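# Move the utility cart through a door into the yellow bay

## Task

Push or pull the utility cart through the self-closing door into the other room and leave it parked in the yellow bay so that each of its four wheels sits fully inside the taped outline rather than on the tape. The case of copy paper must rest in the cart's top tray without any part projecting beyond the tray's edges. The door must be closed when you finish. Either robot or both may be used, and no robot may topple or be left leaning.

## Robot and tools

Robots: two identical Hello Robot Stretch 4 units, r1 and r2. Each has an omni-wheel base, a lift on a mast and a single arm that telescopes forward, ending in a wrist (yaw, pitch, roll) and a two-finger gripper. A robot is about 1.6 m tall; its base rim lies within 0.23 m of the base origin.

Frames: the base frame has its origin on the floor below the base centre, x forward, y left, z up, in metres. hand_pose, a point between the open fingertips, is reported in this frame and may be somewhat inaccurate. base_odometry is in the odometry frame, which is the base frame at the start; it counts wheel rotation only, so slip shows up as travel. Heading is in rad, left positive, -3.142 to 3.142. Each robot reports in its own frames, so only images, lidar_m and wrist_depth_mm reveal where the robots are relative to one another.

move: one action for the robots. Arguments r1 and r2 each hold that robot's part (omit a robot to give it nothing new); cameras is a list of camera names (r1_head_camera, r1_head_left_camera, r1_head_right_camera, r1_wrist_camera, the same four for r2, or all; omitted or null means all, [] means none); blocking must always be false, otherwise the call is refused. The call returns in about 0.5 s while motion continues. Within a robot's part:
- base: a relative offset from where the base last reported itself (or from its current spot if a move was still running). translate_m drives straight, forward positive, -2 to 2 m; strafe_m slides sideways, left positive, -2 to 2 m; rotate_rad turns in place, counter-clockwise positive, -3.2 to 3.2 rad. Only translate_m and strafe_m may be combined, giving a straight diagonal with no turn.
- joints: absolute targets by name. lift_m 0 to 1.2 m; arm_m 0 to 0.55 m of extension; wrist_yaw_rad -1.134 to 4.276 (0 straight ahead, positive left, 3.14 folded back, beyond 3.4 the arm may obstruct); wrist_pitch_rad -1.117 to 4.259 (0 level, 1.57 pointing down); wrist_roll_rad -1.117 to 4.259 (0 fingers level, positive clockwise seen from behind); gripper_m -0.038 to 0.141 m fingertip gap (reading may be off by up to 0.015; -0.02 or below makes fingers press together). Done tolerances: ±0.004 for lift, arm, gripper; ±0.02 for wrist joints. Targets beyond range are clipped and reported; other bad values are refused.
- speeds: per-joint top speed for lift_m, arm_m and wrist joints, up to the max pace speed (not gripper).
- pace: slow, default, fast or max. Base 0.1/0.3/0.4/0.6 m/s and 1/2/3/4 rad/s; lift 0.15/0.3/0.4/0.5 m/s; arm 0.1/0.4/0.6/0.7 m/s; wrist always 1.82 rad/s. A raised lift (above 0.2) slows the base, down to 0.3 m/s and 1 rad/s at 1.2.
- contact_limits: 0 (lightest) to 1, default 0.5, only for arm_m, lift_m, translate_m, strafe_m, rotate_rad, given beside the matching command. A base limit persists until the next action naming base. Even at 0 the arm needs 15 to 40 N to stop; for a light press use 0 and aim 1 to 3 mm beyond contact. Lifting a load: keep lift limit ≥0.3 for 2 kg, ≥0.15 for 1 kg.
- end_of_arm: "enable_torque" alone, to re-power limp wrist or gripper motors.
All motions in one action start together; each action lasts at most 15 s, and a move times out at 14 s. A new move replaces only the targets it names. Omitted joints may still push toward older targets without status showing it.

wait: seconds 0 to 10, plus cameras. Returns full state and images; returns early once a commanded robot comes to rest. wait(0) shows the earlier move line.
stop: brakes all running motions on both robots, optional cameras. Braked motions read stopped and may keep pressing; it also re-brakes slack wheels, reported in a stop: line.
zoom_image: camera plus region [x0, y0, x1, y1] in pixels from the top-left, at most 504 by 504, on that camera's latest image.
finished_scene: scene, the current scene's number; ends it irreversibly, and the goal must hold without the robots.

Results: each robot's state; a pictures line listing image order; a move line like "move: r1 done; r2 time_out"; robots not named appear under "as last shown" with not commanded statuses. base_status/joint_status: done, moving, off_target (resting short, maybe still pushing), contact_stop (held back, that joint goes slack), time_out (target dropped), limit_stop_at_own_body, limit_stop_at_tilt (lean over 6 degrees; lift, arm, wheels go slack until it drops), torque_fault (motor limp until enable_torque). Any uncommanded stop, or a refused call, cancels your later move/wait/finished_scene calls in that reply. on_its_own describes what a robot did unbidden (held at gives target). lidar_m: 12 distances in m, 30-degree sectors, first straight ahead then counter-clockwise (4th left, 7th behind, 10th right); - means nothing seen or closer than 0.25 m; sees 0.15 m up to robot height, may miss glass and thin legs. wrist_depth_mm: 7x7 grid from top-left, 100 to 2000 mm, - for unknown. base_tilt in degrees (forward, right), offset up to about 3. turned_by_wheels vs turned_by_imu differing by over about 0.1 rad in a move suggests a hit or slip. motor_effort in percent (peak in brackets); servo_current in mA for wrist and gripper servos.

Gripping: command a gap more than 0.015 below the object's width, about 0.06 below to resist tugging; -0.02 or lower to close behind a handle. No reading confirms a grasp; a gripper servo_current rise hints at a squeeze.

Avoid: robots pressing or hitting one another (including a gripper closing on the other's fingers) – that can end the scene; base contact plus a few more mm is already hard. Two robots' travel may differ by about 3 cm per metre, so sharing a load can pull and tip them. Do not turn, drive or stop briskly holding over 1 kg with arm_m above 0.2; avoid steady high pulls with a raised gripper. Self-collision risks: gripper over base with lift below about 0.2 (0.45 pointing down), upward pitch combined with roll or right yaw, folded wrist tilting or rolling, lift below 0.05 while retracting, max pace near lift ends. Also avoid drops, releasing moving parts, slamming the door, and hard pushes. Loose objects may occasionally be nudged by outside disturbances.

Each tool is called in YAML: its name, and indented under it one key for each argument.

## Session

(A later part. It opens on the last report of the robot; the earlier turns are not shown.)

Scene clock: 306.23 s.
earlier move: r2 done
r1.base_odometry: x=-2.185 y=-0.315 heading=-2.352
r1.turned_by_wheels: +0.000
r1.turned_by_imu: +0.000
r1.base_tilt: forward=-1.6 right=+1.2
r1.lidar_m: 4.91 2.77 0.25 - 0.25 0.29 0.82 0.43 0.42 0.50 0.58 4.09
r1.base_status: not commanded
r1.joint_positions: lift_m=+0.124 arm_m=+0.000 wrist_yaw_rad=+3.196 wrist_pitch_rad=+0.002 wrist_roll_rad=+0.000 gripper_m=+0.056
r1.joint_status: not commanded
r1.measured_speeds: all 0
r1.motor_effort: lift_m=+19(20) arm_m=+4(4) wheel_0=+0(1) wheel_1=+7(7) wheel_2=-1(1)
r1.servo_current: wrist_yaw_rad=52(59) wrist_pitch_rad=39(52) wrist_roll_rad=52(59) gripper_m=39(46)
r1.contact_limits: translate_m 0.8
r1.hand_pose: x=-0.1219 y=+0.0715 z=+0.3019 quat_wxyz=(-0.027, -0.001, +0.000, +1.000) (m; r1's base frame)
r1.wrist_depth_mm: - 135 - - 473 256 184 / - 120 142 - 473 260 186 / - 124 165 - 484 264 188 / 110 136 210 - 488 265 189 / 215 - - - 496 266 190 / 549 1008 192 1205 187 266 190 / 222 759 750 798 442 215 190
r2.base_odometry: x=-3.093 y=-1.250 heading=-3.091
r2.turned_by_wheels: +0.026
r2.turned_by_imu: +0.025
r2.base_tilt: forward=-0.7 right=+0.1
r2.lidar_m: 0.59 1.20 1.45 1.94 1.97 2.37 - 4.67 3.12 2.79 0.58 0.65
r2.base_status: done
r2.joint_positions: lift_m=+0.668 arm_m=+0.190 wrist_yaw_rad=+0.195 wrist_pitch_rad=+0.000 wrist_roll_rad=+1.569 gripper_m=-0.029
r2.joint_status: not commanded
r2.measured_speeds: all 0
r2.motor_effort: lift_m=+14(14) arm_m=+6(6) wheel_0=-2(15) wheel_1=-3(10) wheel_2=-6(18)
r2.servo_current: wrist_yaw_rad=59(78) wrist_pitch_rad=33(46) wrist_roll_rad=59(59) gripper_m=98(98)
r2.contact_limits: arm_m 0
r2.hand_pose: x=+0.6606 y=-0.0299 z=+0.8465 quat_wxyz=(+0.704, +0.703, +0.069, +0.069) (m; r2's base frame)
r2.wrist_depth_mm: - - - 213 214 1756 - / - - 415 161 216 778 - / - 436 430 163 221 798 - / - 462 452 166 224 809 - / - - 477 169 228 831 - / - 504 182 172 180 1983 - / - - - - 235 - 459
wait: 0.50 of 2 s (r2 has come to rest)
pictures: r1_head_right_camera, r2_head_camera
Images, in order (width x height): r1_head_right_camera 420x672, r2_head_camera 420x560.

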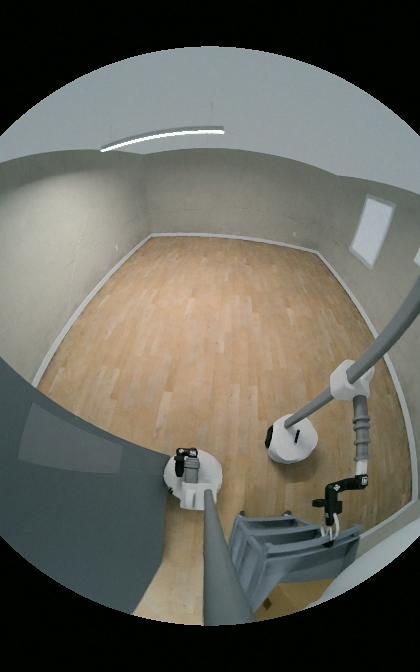

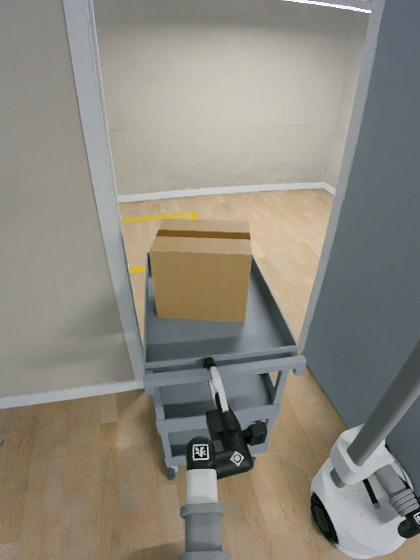

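move:
  blocking: false
  cameras: ["r2_head_camera","r2_head_left_camera","r1_head_camera"]

Scene clock: 323.43 s.
r1.base_odometry: x=-2.185 y=-0.315 heading=-2.352
r1.turned_by_wheels: +0.000
r1.turned_by_imu: +0.000
r1.base_tilt: forward=-1.6 right=+1.3
r1.lidar_m: 4.90 2.77 0.25 - 0.25 0.28 0.80 0.43 0.41 0.50 0.58 4.06
r1.base_status: not commanded
r1.joint_positions: lift_m=+0.124 arm_m=+0.000 wrist_yaw_rad=+3.196 wrist_pitch_rad=+0.002 wrist_roll_rad=+0.000 gripper_m=+0.056
r1.joint_status: not commanded
r1.measured_speeds: all 0
r1.motor_effort: lift_m=+19(20) arm_m=+4(4) wheel_0=+0(1) wheel_1=+7(7) wheel_2=-1(1)
r1.servo_current: wrist_yaw_rad=39(59) wrist_pitch_rad=46(52) wrist_roll_rad=33(59) gripper_m=33(46)
r1.contact_limits: translate_m 0.8
r1.hand_pose: x=-0.1219 y=+0.0715 z=+0.3019 quat_wxyz=(-0.027, -0.001, +0.000, +1.000) (m; r1's base frame)
r1.wrist_depth_mm: - 134 - - 469 255 184 / - 120 142 - 477 260 186 / - 124 165 - 488 263 187 / 110 135 211 - 492 265 189 / 215 - - - 496 266 190 / 549 1008 192 1182 187 266 190 / 222 759 750 798 442 214 189
r2.base_odometry: x=-3.093 y=-1.250 heading=-3.091
r2.turned_by_wheels: +0.000
r2.turned_by_imu: +0.000
r2.base_tilt: forward=-0.7 right=+0.1
r2.lidar_m: 0.58 1.19 1.49 1.92 1.95 2.37 - 4.66 3.13 2.80 0.60 0.63
r2.base_status: done
r2.joint_positions: lift_m=+0.668 arm_m=+0.190 wrist_yaw_rad=+0.195 wrist_pitch_rad=+0.000 wrist_roll_rad=+1.569 gripper_m=-0.029
r2.joint_status: not commanded
r2.measured_speeds: all 0
r2.motor_effort: lift_m=+13(14) arm_m=+6(6) wheel_0=-3(15) wheel_1=-3(10) wheel_2=-5(18)
r2.servo_current: wrist_yaw_rad=52(78) wrist_pitch_rad=46(46) wrist_roll_rad=52(59) gripper_m=85(98)
r2.contact_limits: arm_m 0
r2.hand_pose: x=+0.6606 y=-0.0299 z=+0.8465 quat_wxyz=(+0.704, +0.703, +0.069, +0.069) (m; r2's base frame)
r2.wrist_depth_mm: - - - 213 214 1708 - / - - 418 216 218 768 - / - 436 427 163 220 798 - / - 462 449 167 224 809 - / - - 477 169 229 831 - / - 504 183 171 179 1921 - / - - - - 235 - 455
pictures: r1_head_camera, r2_head_camera, r2_head_left_camera
Images, in order (width x height): r1_head_camera 420x560, r2_head_camera 420x560, r2_head_left_camera 420x672.

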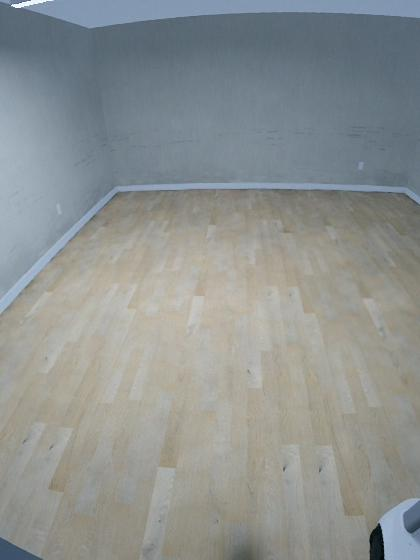

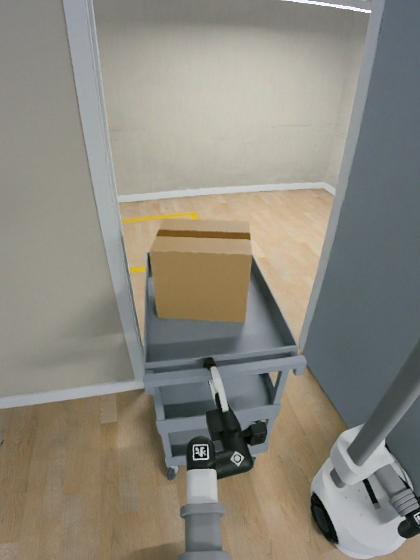

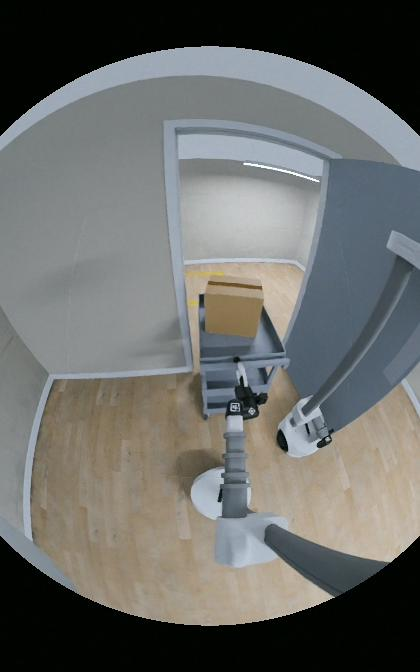

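move:
  blocking: false
  cameras: []
  r2: {"base":{"strafe_m":-0.13,"translate_m":0.04},"pace":"slow"}

wait:
  seconds: 6
  cameras: []

move:
  blocking: false
  cameras: []
  r2: {"base":{"rotate_rad":0.13},"pace":"slow"}

wait:
  seconds: 3
  cameras: ["r2_head_camera"]

Scene clock: 332.83 s.
move: r2 moving
r1: as last shown
r1.lidar_m: 4.90 2.80 0.25 - 0.25 0.27 0.82 0.41 0.41 0.50 0.56 4.05
r1.servo_current: wrist_yaw_rad=59(65) wrist_pitch_rad=33(46) wrist_roll_rad=46(59) gripper_m=46(46)
r1.contact_limits: translate_m 0.8
r1.wrist_depth_mm: - 134 - - 462 255 183 / - 120 142 - 473 260 186 / - 124 165 - 480 262 188 / 110 135 211 - 484 266 189 / 214 - - - 496 266 190 / 544 1008 193 1205 187 265 190 / 222 759 759 798 442 215 190
r2.base_odometry: x=-3.098 y=-1.238 heading=-3.091
r2.turned_by_wheels: +0.000
r2.turned_by_imu: +0.001
r2.base_tilt: forward=-0.7 right=+0.1
r2.lidar_m: 0.59 1.17 1.46 1.95 1.98 2.38 - 4.65 3.13 2.78 0.56 0.65
r2.base_status: translate_m moving; strafe_m moving
r2.joint_positions: lift_m=+0.668 arm_m=+0.190 wrist_yaw_rad=+0.198 wrist_pitch_rad=+0.000 wrist_roll_rad=+1.569 gripper_m=-0.029
r2.joint_status: not commanded
r2.measured_speeds: translate_m=+0.014 strafe_m=-0.048 rotate_rad=+0.003 lift_m=+0.000 arm_m=+0.000 wrist_yaw_rad=+0.018 wrist_pitch_rad=+0.000 wrist_roll_rad=+0.000
r2.motor_effort: lift_m=+14(14) arm_m=+6(6) wheel_0=+9(12) wheel_1=-7(7) wheel_2=-6(9)
r2.servo_current: wrist_yaw_rad=39(59) wrist_pitch_rad=39(46) wrist_roll_rad=52(52) gripper_m=91(98)
r2.contact_limits: arm_m 0
r2.hand_pose: x=+0.6607 y=-0.0290 z=+0.8465 quat_wxyz=(+0.704, +0.703, +0.070, +0.070) (m; r2's base frame)
r2.wrist_depth_mm: - - - 211 211 1756 - / - - 415 215 215 778 - / - 436 430 218 219 798 - / - 466 449 165 222 809 - / - - 477 168 227 - - / - - 183 171 180 640 - / - - - - 236 - 459
pictures: none
No camera images: "cameras" was empty.

Scene clock: 334.97 s.
earlier move: r2 done
r1.base_odometry: x=-2.185 y=-0.315 heading=-2.352
r1.turned_by_wheels: +0.000
r1.turned_by_imu: +0.000
r1.base_tilt: forward=-1.6 right=+1.3
r1.lidar_m: 4.90 2.74 0.25 - 0.25 0.26 0.79 0.36 0.39 0.40 0.44 4.06
r1.base_status: not commanded
r1.joint_positions: lift_m=+0.124 arm_m=+0.000 wrist_yaw_rad=+3.196 wrist_pitch_rad=+0.002 wrist_roll_rad=+0.000 gripper_m=+0.056
r1.joint_status: not commanded
r1.measured_speeds: all 0
r1.motor_effort: lift_m=+19(20) arm_m=+4(4) wheel_0=+0(1) wheel_1=+7(7) wheel_2=-1(1)
r1.servo_current: wrist_yaw_rad=46(65) wrist_pitch_rad=39(52) wrist_roll_rad=39(72) gripper_m=39(46)
r1.contact_limits: translate_m 0.8
r1.hand_pose: x=-0.1219 y=+0.0715 z=+0.3019 quat_wxyz=(-0.027, -0.001, +0.000, +1.000) (m; r1's base frame)
r1.wrist_depth_mm: - 135 - - 466 256 183 / - 120 142 - 480 259 186 / - 124 166 - 488 262 188 / 110 135 210 - 488 265 189 / 213 508 - - 492 265 190 / 223 539 191 1160 188 266 190 / 221 500 750 798 439 215 189
r2.base_odometry: x=-3.140 y=-1.123 heading=-3.091
r2.turned_by_wheels: +0.001
r2.turned_by_imu: +0.002
r2.base_tilt: forward=-0.7 right=+0.1
r2.lidar_m: 0.56 0.60 1.46 2.08 2.08 2.56 - 4.67 2.97 2.66 0.46 0.49
r2.base_status: done
r2.joint_positions: lift_m=+0.668 arm_m=+0.190 wrist_yaw_rad=+0.205 wrist_pitch_rad=+0.000 wrist_roll_rad=+1.569 gripper_m=-0.029
r2.joint_status: not commanded
r2.measured_speeds: all 0
r2.motor_effort: lift_m=+14(14) arm_m=+5(6) wheel_0=+8(19) wheel_1=-3(7) wheel_2=+1(9)
r2.servo_current: wrist_yaw_rad=72(72) wrist_pitch_rad=46(46) wrist_roll_rad=52(59) gripper_m=91(98)
r2.contact_limits: arm_m 0
r2.hand_pose: x=+0.6609 y=-0.0270 z=+0.8465 quat_wxyz=(+0.704, +0.703, +0.072, +0.072) (m; r2's base frame)
r2.wrist_depth_mm: - - - 236 236 1756 1205 / - - - 236 235 1921 - / - - 442 176 235 778 - / - 459 449 232 233 831 - / - - 466 173 231 820 - / - - 183 172 180 - - / - - - - - - 512
wait: 2.13 of 6 s (r2 has come to rest)
pictures: none
No camera images: "cameras" was empty.

Scene clock: 335.47 s.
move: r2 moving
r1: as last shown
r1.lidar_m: 4.90 2.77 0.25 - 0.25 0.29 0.80 0.36 0.41 0.46 0.45 4.07
r1.servo_current: wrist_yaw_rad=52(59) wrist_pitch_rad=33(46) wrist_roll_rad=52(59) gripper_m=39(46)
r1.contact_limits: translate_m 0.8
r1.wrist_depth_mm: - 134 - - 466 256 184 / - 120 142 - 477 259 186 / - 124 165 - 480 263 187 / 110 135 210 - 492 264 189 / 215 - - - 492 266 189 / 225 585 191 1229 187 267 190 / 222 512 750 798 442 214 190
r2.base_odometry: x=-3.140 y=-1.122 heading=-2.988
r2.turned_by_wheels: +0.103
r2.turned_by_imu: +0.099
r2.base_tilt: forward=-0.7 right=+0.1
r2.lidar_m: 0.56 1.22 1.59 2.09 2.13 2.77 - 4.15 2.83 0.60 0.45 0.53
r2.base_status: rotate_rad moving
r2.joint_positions: lift_m=+0.668 arm_m=+0.190 wrist_yaw_rad=+0.186 wrist_pitch_rad=+0.000 wrist_roll_rad=+1.569 gripper_m=-0.029
r2.joint_status: not commanded
r2.measured_speeds: translate_m=+0.001 strafe_m=+0.001 rotate_rad=+0.243 lift_m=+0.000 arm_m=+0.000 wrist_yaw_rad=+0.000 wrist_pitch_rad=+0.000 wrist_roll_rad=+0.000
r2.motor_effort: lift_m=+14(14) arm_m=+6(6) wheel_0=-13(15) wheel_1=-6(11) wheel_2=-16(17)
r2.servo_current: wrist_yaw_rad=72(72) wrist_pitch_rad=46(46) wrist_roll_rad=52(59) gripper_m=91(91)
r2.contact_limits: arm_m 0
r2.hand_pose: x=+0.6603 y=-0.0325 z=+0.8465 quat_wxyz=(+0.705, +0.703, +0.066, +0.066) (m; r2's base frame)
r2.wrist_depth_mm: - - - 221 221 1756 - / - - - 224 224 778 - / - 436 430 224 225 809 - / - 459 452 227 227 820 - / - - 466 170 229 831 - / - - 183 171 180 - - / - - - - 232 - 473
pictures: none
No camera images: "cameras" was empty.

Scene clock: 335.97 s.
earlier move: r2 done
r1.base_odometry: x=-2.185 y=-0.315 heading=-2.352
r1.turned_by_wheels: +0.000
r1.turned_by_imu: +0.000
r1.base_tilt: forward=-1.6 right=+1.3
r1.lidar_m: 4.90 2.75 0.25 - 0.25 0.28 0.78 0.38 0.43 0.47 0.45 4.06
r1.base_status: not commanded
r1.joint_positions: lift_m=+0.124 arm_m=+0.000 wrist_yaw_rad=+3.196 wrist_pitch_rad=+0.002 wrist_roll_rad=+0.000 gripper_m=+0.056
r1.joint_status: not commanded
r1.measured_speeds: all 0
r1.motor_effort: lift_m=+19(20) arm_m=+4(4) wheel_0=+0(1) wheel_1=+7(7) wheel_2=-1(1)
r1.servo_current: wrist_yaw_rad=39(65) wrist_pitch_rad=39(46) wrist_roll_rad=52(59) gripper_m=46(46)
r1.contact_limits: translate_m 0.8
r1.hand_pose: x=-0.1219 y=+0.0715 z=+0.3019 quat_wxyz=(-0.027, -0.001, +0.000, +1.000) (m; r1's base frame)
r1.wrist_depth_mm: - 134 - - 462 255 184 / - 120 142 - 480 260 186 / - 125 166 - 484 262 187 / 110 135 211 - 492 264 189 / 215 - - - 496 266 190 / 488 621 193 1182 187 266 190 / 488 759 750 788 439 214 190
r2.base_odometry: x=-3.140 y=-1.123 heading=-2.962
r2.turned_by_wheels: +0.026
r2.turned_by_imu: +0.025
r2.base_tilt: forward=-0.7 right=+0.1
r2.lidar_m: 0.61 1.20 1.61 2.07 2.14 2.80 - 3.99 2.80 0.57 0.46 0.57
r2.base_status: done
r2.joint_positions: lift_m=+0.668 arm_m=+0.190 wrist_yaw_rad=+0.194 wrist_pitch_rad=+0.000 wrist_roll_rad=+1.569 gripper_m=-0.029
r2.joint_status: not commanded
r2.measured_speeds: all 0
r2.motor_effort: lift_m=+14(14) arm_m=+6(6) wheel_0=-4(15) wheel_1=-3(11) wheel_2=-7(17)
r2.servo_current: wrist_yaw_rad=46(72) wrist_pitch_rad=46(46) wrist_roll_rad=39(59) gripper_m=85(91)
r2.contact_limits: arm_m 0
r2.hand_pose: x=+0.6606 y=-0.0302 z=+0.8465 quat_wxyz=(+0.704, +0.703, +0.068, +0.068) (m; r2's base frame)
r2.wrist_depth_mm: - - - 206 207 750 - / - 439 413 211 211 788 - / - 439 430 159 216 809 - / - 462 455 163 222 820 - / - - 484 167 227 - - / - 512 183 171 179 - 512 / - - - - - - -
wait: 0.50 of 3 s (r2 has come to rest)
pictures: r2_head_camera
Images, in order (width x height): r2_head_camera 420x560.

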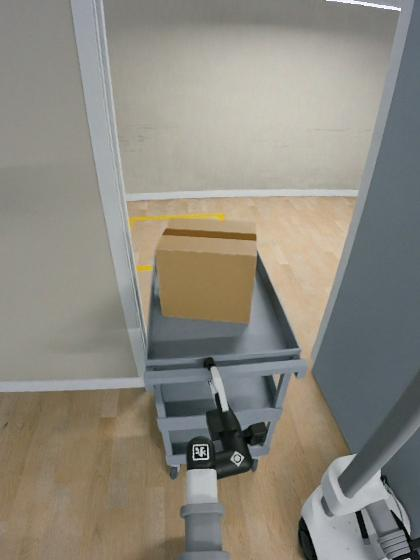

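move:
  blocking: false
  cameras: []
  r2: {"base":{"strafe_m":-0.08,"translate_m":0.06},"pace":"slow"}

wait:
  seconds: 6
  cameras: []

move:
  blocking: false
  cameras: []
  r2: {"base":{"rotate_rad":0.11},"pace":"slow"}

wait:
  seconds: 3
  cameras: ["r2_head_camera"]

Scene clock: 345.00 s.
move: r2 moving
r1: as last shown
r1.lidar_m: 4.90 2.75 0.25 - 0.25 0.28 0.82 0.40 0.43 0.44 0.42 4.07
r1.servo_current: wrist_yaw_rad=52(59) wrist_pitch_rad=39(46) wrist_roll_rad=46(65) gripper_m=39(46)
r1.contact_limits: translate_m 0.8
r1.wrist_depth_mm: - 135 - - 466 255 184 / - 120 142 - 477 259 186 / - 125 165 - 477 263 188 / 110 136 211 - 488 264 189 / 215 - - - 496 265 190 / 496 621 190 1205 187 266 190 / 496 741 759 788 442 214 190
r2.base_odometry: x=-3.149 y=-1.114 heading=-2.962
r2.turned_by_wheels: +0.000
r2.turned_by_imu: +0.000
r2.base_tilt: forward=-0.7 right=+0.1
r2.lidar_m: 0.59 1.20 1.61 2.08 2.15 2.84 - 4.00 2.80 0.54 0.44 0.58
r2.base_status: translate_m moving; strafe_m moving
r2.joint_positions: lift_m=+0.668 arm_m=+0.190 wrist_yaw_rad=+0.196 wrist_pitch_rad=+0.000 wrist_roll_rad=+1.569 gripper_m=-0.029
r2.joint_status: not commanded
r2.measured_speeds: translate_m=+0.029 strafe_m=-0.038 rotate_rad=+0.001 lift_m=+0.000 arm_m=+0.000 wrist_yaw_rad=+0.010 wrist_pitch_rad=+0.000 wrist_roll_rad=+0.000
r2.motor_effort: lift_m=+14(14) arm_m=+6(6) wheel_0=+8(11) wheel_1=-5(6) wheel_2=-10(12)
r2.servo_current: wrist_yaw_rad=33(59) wrist_pitch_rad=39(46) wrist_roll_rad=46(52) gripper_m=91(98)
r2.contact_limits: arm_m 0
r2.hand_pose: x=+0.6607 y=-0.0297 z=+0.8465 quat_wxyz=(+0.704, +0.703, +0.069, +0.069) (m; r2's base frame)
r2.wrist_depth_mm: - - - 203 206 732 - / - 415 410 209 211 778 - / - 433 424 158 215 788 - / - 469 449 163 221 820 - / - - 484 167 227 - - / - 517 183 171 180 - 508 / - - - - - - -
pictures: none
No camera images: "cameras" was empty.

Scene clock: 346.77 s.
earlier move: r2 done
r1.base_odometry: x=-2.185 y=-0.315 heading=-2.352
r1.turned_by_wheels: +0.000
r1.turned_by_imu: +0.000
r1.base_tilt: forward=-1.6 right=+1.3
r1.lidar_m: 4.90 2.79 0.25 - 0.25 0.28 0.73 0.43 0.39 0.37 0.38 4.04
r1.base_status: not commanded
r1.joint_positions: lift_m=+0.124 arm_m=+0.000 wrist_yaw_rad=+3.196 wrist_pitch_rad=+0.002 wrist_roll_rad=+0.000 gripper_m=+0.056
r1.joint_status: not commanded
r1.measured_speeds: all 0
r1.motor_effort: lift_m=+20(20) arm_m=+4(4) wheel_0=+0(1) wheel_1=+7(7) wheel_2=-1(1)
r1.servo_current: wrist_yaw_rad=26(65) wrist_pitch_rad=39(52) wrist_roll_rad=52(65) gripper_m=46(46)
r1.contact_limits: translate_m 0.8
r1.hand_pose: x=-0.1219 y=+0.0715 z=+0.3019 quat_wxyz=(-0.027, -0.001, +0.000, +1.000) (m; r1's base frame)
r1.wrist_depth_mm: - 135 - - 469 256 184 / - 120 142 - 473 260 186 / - 125 165 - 480 263 188 / 110 135 211 - 488 265 189 / 214 574 - - 492 266 190 / 224 597 191 1182 188 267 190 / 222 164 768 788 439 215 190
r2.base_odometry: x=-3.213 y=-1.055 heading=-2.961
r2.turned_by_wheels: +0.001
r2.turned_by_imu: +0.002
r2.base_tilt: forward=-0.6 right=+0.0
r2.lidar_m: 0.56 0.62 1.56 2.14 2.24 2.96 - 3.90 2.76 0.42 0.36 0.44
r2.base_status: done
r2.joint_positions: lift_m=+0.668 arm_m=+0.190 wrist_yaw_rad=+0.203 wrist_pitch_rad=+0.000 wrist_roll_rad=+1.569 gripper_m=-0.029
r2.joint_status: not commanded
r2.measured_speeds: all 0
r2.motor_effort: lift_m=+14(14) arm_m=+6(6) wheel_0=+11(17) wheel_1=-1(6) wheel_2=-1(12)
r2.servo_current: wrist_yaw_rad=46(59) wrist_pitch_rad=39(46) wrist_roll_rad=46(59) gripper_m=85(98)
r2.contact_limits: arm_m 0
r2.hand_pose: x=+0.6609 y=-0.0274 z=+0.8465 quat_wxyz=(+0.704, +0.703, +0.072, +0.072) (m; r2's base frame)
r2.wrist_depth_mm: - - - 215 216 1661 - / - - - 162 219 778 - / - 436 433 220 222 809 - / - 466 452 167 225 820 - / - - 473 170 227 - - / - - 183 172 180 - - / - - - - 235 - 466
wait: 1.77 of 6 s (r2 has come to rest)
pictures: none
No camera images: "cameras" was empty.

Scene clock: 347.27 s.
move: r2 moving
r1: as last shown
r1.lidar_m: 4.90 2.76 0.25 - 0.25 0.26 0.79 0.41 0.39 0.37 0.35 4.08
r1.motor_effort: lift_m=+19(20) arm_m=+4(4) wheel_0=+0(1) wheel_1=+7(7) wheel_2=-1(1)
r1.servo_current: wrist_yaw_rad=46(59) wrist_pitch_rad=46(46) wrist_roll_rad=52(59) gripper_m=39(46)
r1.contact_limits: translate_m 0.8
r1.wrist_depth_mm: - 135 - - 466 256 184 / - 120 142 - 477 259 186 / - 125 165 - 484 264 188 / 110 135 211 - 492 264 189 / 214 569 - - 492 266 190 / 223 603 190 1160 187 267 190 / 221 164 750 788 439 215 189
r2.base_odometry: x=-3.213 y=-1.055 heading=-2.867
r2.turned_by_wheels: +0.095
r2.turned_by_imu: +0.091
r2.base_tilt: forward=-0.7 right=+0.1
r2.lidar_m: 0.59 1.20 1.68 2.16 2.27 3.21 - 3.56 2.68 0.38 0.37 0.62
r2.base_status: rotate_rad moving
r2.joint_positions: lift_m=+0.668 arm_m=+0.190 wrist_yaw_rad=+0.188 wrist_pitch_rad=+0.000 wrist_roll_rad=+1.569 gripper_m=-0.029
r2.joint_status: not commanded
r2.measured_speeds: translate_m=+0.003 strafe_m=+0.001 rotate_rad=+0.185 lift_m=+0.000 arm_m=+0.000 wrist_yaw_rad=+0.000 wrist_pitch_rad=+0.000 wrist_roll_rad=+0.000
r2.motor_effort: lift_m=+14(14) arm_m=+7(7) wheel_0=-12(17) wheel_1=-7(10) wheel_2=-13(16)
r2.servo_current: wrist_yaw_rad=72(72) wrist_pitch_rad=39(46) wrist_roll_rad=52(52) gripper_m=85(91)
r2.contact_limits: arm_m 0
r2.hand_pose: x=+0.6604 y=-0.0321 z=+0.8465 quat_wxyz=(+0.705, +0.703, +0.066, +0.066) (m; r2's base frame)
r2.wrist_depth_mm: - - - 205 206 723 - / - 415 413 211 211 788 - / - 436 430 158 216 798 - / - 469 452 164 222 820 - / - - 477 168 227 - - / - 508 182 171 179 - 496 / - - - - - - -
pictures: none
No camera images: "cameras" was empty.

Scene clock: 347.77 s.
earlier move: r2 done
r1.base_odometry: x=-2.185 y=-0.315 heading=-2.352
r1.turned_by_wheels: +0.000
r1.turned_by_imu: +0.000
r1.base_tilt: forward=-1.6 right=+1.3
r1.lidar_m: 4.90 2.79 0.25 - 0.25 0.26 0.77 0.40 0.44 0.37 0.33 4.03
r1.base_status: not commanded
r1.joint_positions: lift_m=+0.124 arm_m=+0.000 wrist_yaw_rad=+3.196 wrist_pitch_rad=+0.002 wrist_roll_rad=+0.000 gripper_m=+0.056
r1.joint_status: not commanded
r1.measured_speeds: all 0
r1.motor_effort: lift_m=+20(20) arm_m=+4(4) wheel_0=+0(1) wheel_1=+7(7) wheel_2=-1(1)
r1.servo_current: wrist_yaw_rad=39(65) wrist_pitch_rad=46(46) wrist_roll_rad=46(59) gripper_m=39(52)
r1.contact_limits: translate_m 0.8
r1.hand_pose: x=-0.1219 y=+0.0715 z=+0.3019 quat_wxyz=(-0.027, -0.001, +0.000, +1.000) (m; r1's base frame)
r1.wrist_depth_mm: - 135 - - 469 256 183 / - 120 142 - 477 259 186 / - 125 165 - 480 264 187 / 110 135 211 - 484 265 188 / 215 559 - - 496 265 190 / 223 585 190 1160 188 265 190 / 223 554 759 798 439 215 190
r2.base_odometry: x=-3.213 y=-1.055 heading=-2.853
r2.turned_by_wheels: +0.014
r2.turned_by_imu: +0.014
r2.base_tilt: forward=-0.7 right=+0.1
r2.lidar_m: 0.59 1.20 1.73 2.16 2.30 3.27 - 3.46 2.66 0.38 0.37 0.63
r2.base_status: done
r2.joint_positions: lift_m=+0.668 arm_m=+0.190 wrist_yaw_rad=+0.190 wrist_pitch_rad=+0.000 wrist_roll_rad=+1.569 gripper_m=-0.029
r2.joint_status: not commanded
r2.measured_speeds: all 0
r2.motor_effort: lift_m=+14(14) arm_m=+6(7) wheel_0=-3(17) wheel_1=-4(10) wheel_2=-8(16)
r2.servo_current: wrist_yaw_rad=65(72) wrist_pitch_rad=39(46) wrist_roll_rad=46(52) gripper_m=91(91)
r2.contact_limits: arm_m 0
r2.hand_pose: x=+0.6604 y=-0.0313 z=+0.8465 quat_wxyz=(+0.705, +0.703, +0.067, +0.067) (m; r2's base frame)
r2.wrist_depth_mm: - - 525 143 195 - - / - 399 399 148 202 778 - / - 433 430 152 210 788 - / - 480 455 159 217 - - / - - 500 165 225 - - / - - 181 171 179 - 488 / - - - - - - -
wait: 0.50 of 3 s (r2 has come to rest)
pictures: r2_head_camera
Images, in order (width x height): r2_head_camera 420x560.

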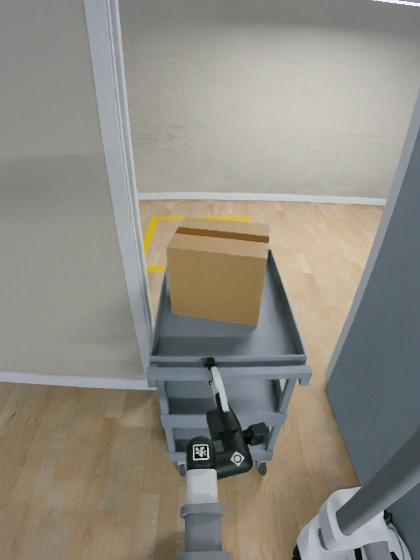

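move:
  blocking: false
  cameras: []
  r2: {"base":{"strafe_m":0.05,"translate_m":0.35},"pace":"slow"}

wait:
  seconds: 8
  cameras: ["r2_head_camera"]

Scene clock: 352.23 s.
move: r2 moving
r1: as last shown
r1.lidar_m: 4.89 2.75 0.25 - 0.25 0.28 0.79 0.41 0.43 0.36 0.36 4.03
r1.motor_effort: lift_m=+19(20) arm_m=+4(4) wheel_0=+0(0) wheel_1=+7(7) wheel_2=-1(1)
r1.servo_current: wrist_yaw_rad=39(65) wrist_pitch_rad=59(59) wrist_roll_rad=33(59) gripper_m=39(46)
r1.contact_limits: translate_m 0.8
r1.wrist_depth_mm: - 134 - - 473 256 183 / - 120 142 - 477 260 186 / - 124 165 - 484 263 188 / 110 135 211 - 488 264 189 / 215 - - - 496 265 191 / 223 603 190 1182 187 265 189 / 222 163 750 788 439 215 190
r2.base_odometry: x=-3.224 y=-1.060 heading=-2.853
r2.turned_by_wheels: +0.000
r2.turned_by_imu: +0.000
r2.base_tilt: forward=-0.7 right=+0.1
r2.lidar_m: 0.59 1.17 1.72 2.15 2.28 3.26 - 3.51 2.64 0.39 0.37 0.61
r2.base_status: translate_m moving; strafe_m moving
r2.joint_positions: lift_m=+0.668 arm_m=+0.190 wrist_yaw_rad=+0.190 wrist_pitch_rad=+0.000 wrist_roll_rad=+1.569 gripper_m=-0.029
r2.joint_status: not commanded
r2.measured_speeds: translate_m=+0.047 strafe_m=+0.007 rotate_rad=-0.002 lift_m=+0.000 arm_m=+0.000 wrist_yaw_rad=+0.000 wrist_pitch_rad=+0.000 wrist_roll_rad=+0.000
r2.motor_effort: lift_m=+14(14) arm_m=+7(7) wheel_0=+4(9) wheel_1=+7(7) wheel_2=-14(14)
r2.servo_current: wrist_yaw_rad=59(72) wrist_pitch_rad=39(46) wrist_roll_rad=46(65) gripper_m=91(91)
r2.contact_limits: arm_m 0
r2.hand_pose: x=+0.6604 y=-0.0313 z=+0.8465 quat_wxyz=(+0.705, +0.703, +0.067, +0.067) (m; r2's base frame)
r2.wrist_depth_mm: - - 492 142 196 - - / - 399 399 199 202 778 - / - 433 430 151 208 798 - / - 480 462 159 217 - - / - - 500 164 226 - - / - - 181 170 179 - 488 / - - - - - - -
pictures: none
No camera images: "cameras" was empty.

Scene clock: 356.53 s.
earlier move: r2 done
r1.base_odometry: x=-2.185 y=-0.315 heading=-2.352
r1.turned_by_wheels: +0.000
r1.turned_by_imu: +0.000
r1.base_tilt: forward=-1.6 right=+1.3
r1.lidar_m: 4.90 2.76 0.25 - 0.25 0.28 0.82 0.70 0.39 0.38 2.86 4.06
r1.base_status: not commanded
r1.joint_positions: lift_m=+0.124 arm_m=+0.000 wrist_yaw_rad=+3.196 wrist_pitch_rad=+0.002 wrist_roll_rad=+0.000 gripper_m=+0.056
r1.joint_status: not commanded
r1.measured_speeds: all 0
r1.motor_effort: lift_m=+19(20) arm_m=+4(4) wheel_0=+0(1) wheel_1=+7(7) wheel_2=-1(1)
r1.servo_current: wrist_yaw_rad=65(72) wrist_pitch_rad=39(59) wrist_roll_rad=46(65) gripper_m=39(52)
r1.contact_limits: translate_m 0.8
r1.hand_pose: x=-0.1219 y=+0.0715 z=+0.3019 quat_wxyz=(-0.027, -0.001, +0.000, +1.000) (m; r1's base frame)
r1.wrist_depth_mm: - 135 - - 466 256 185 / - 120 142 - 477 260 186 / - 125 166 - 484 264 187 / 110 135 211 - 496 265 189 / 137 - 1366 - 496 265 189 / 225 1098 193 1205 187 266 190 / 759 759 750 788 439 214 190
r2.base_odometry: x=-3.534 y=-1.203 heading=-2.852
r2.turned_by_wheels: +0.001
r2.turned_by_imu: +0.002
r2.base_tilt: forward=-0.7 right=+0.1
r2.lidar_m: 0.58 0.83 1.19 2.10 2.25 3.14 - 3.60 0.41 0.35 0.80 0.57
r2.base_status: done
r2.joint_positions: lift_m=+0.668 arm_m=+0.190 wrist_yaw_rad=+0.197 wrist_pitch_rad=+0.000 wrist_roll_rad=+1.569 gripper_m=-0.029
r2.joint_status: not commanded
r2.measured_speeds: all 0
r2.motor_effort: lift_m=+14(14) arm_m=+6(7) wheel_0=+7(12) wheel_1=+5(9) wheel_2=-6(15)
r2.servo_current: wrist_yaw_rad=52(72) wrist_pitch_rad=39(52) wrist_roll_rad=46(65) gripper_m=91(98)
r2.contact_limits: arm_m 0
r2.hand_pose: x=+0.6606 y=-0.0293 z=+0.8465 quat_wxyz=(+0.704, +0.703, +0.069, +0.069) (m; r2's base frame)
r2.wrist_depth_mm: - 353 340 105 158 - - / - 387 368 114 170 - - / - 445 413 125 184 - - / - - 484 134 201 - - / - - - 147 220 1808 492 / - - 183 166 178 1661 1205 / - - - - - - -
wait: 4.30 of 8 s (r2 has come to rest)
pictures: r2_head_camera
Images, in order (width x height): r2_head_camera 420x560.

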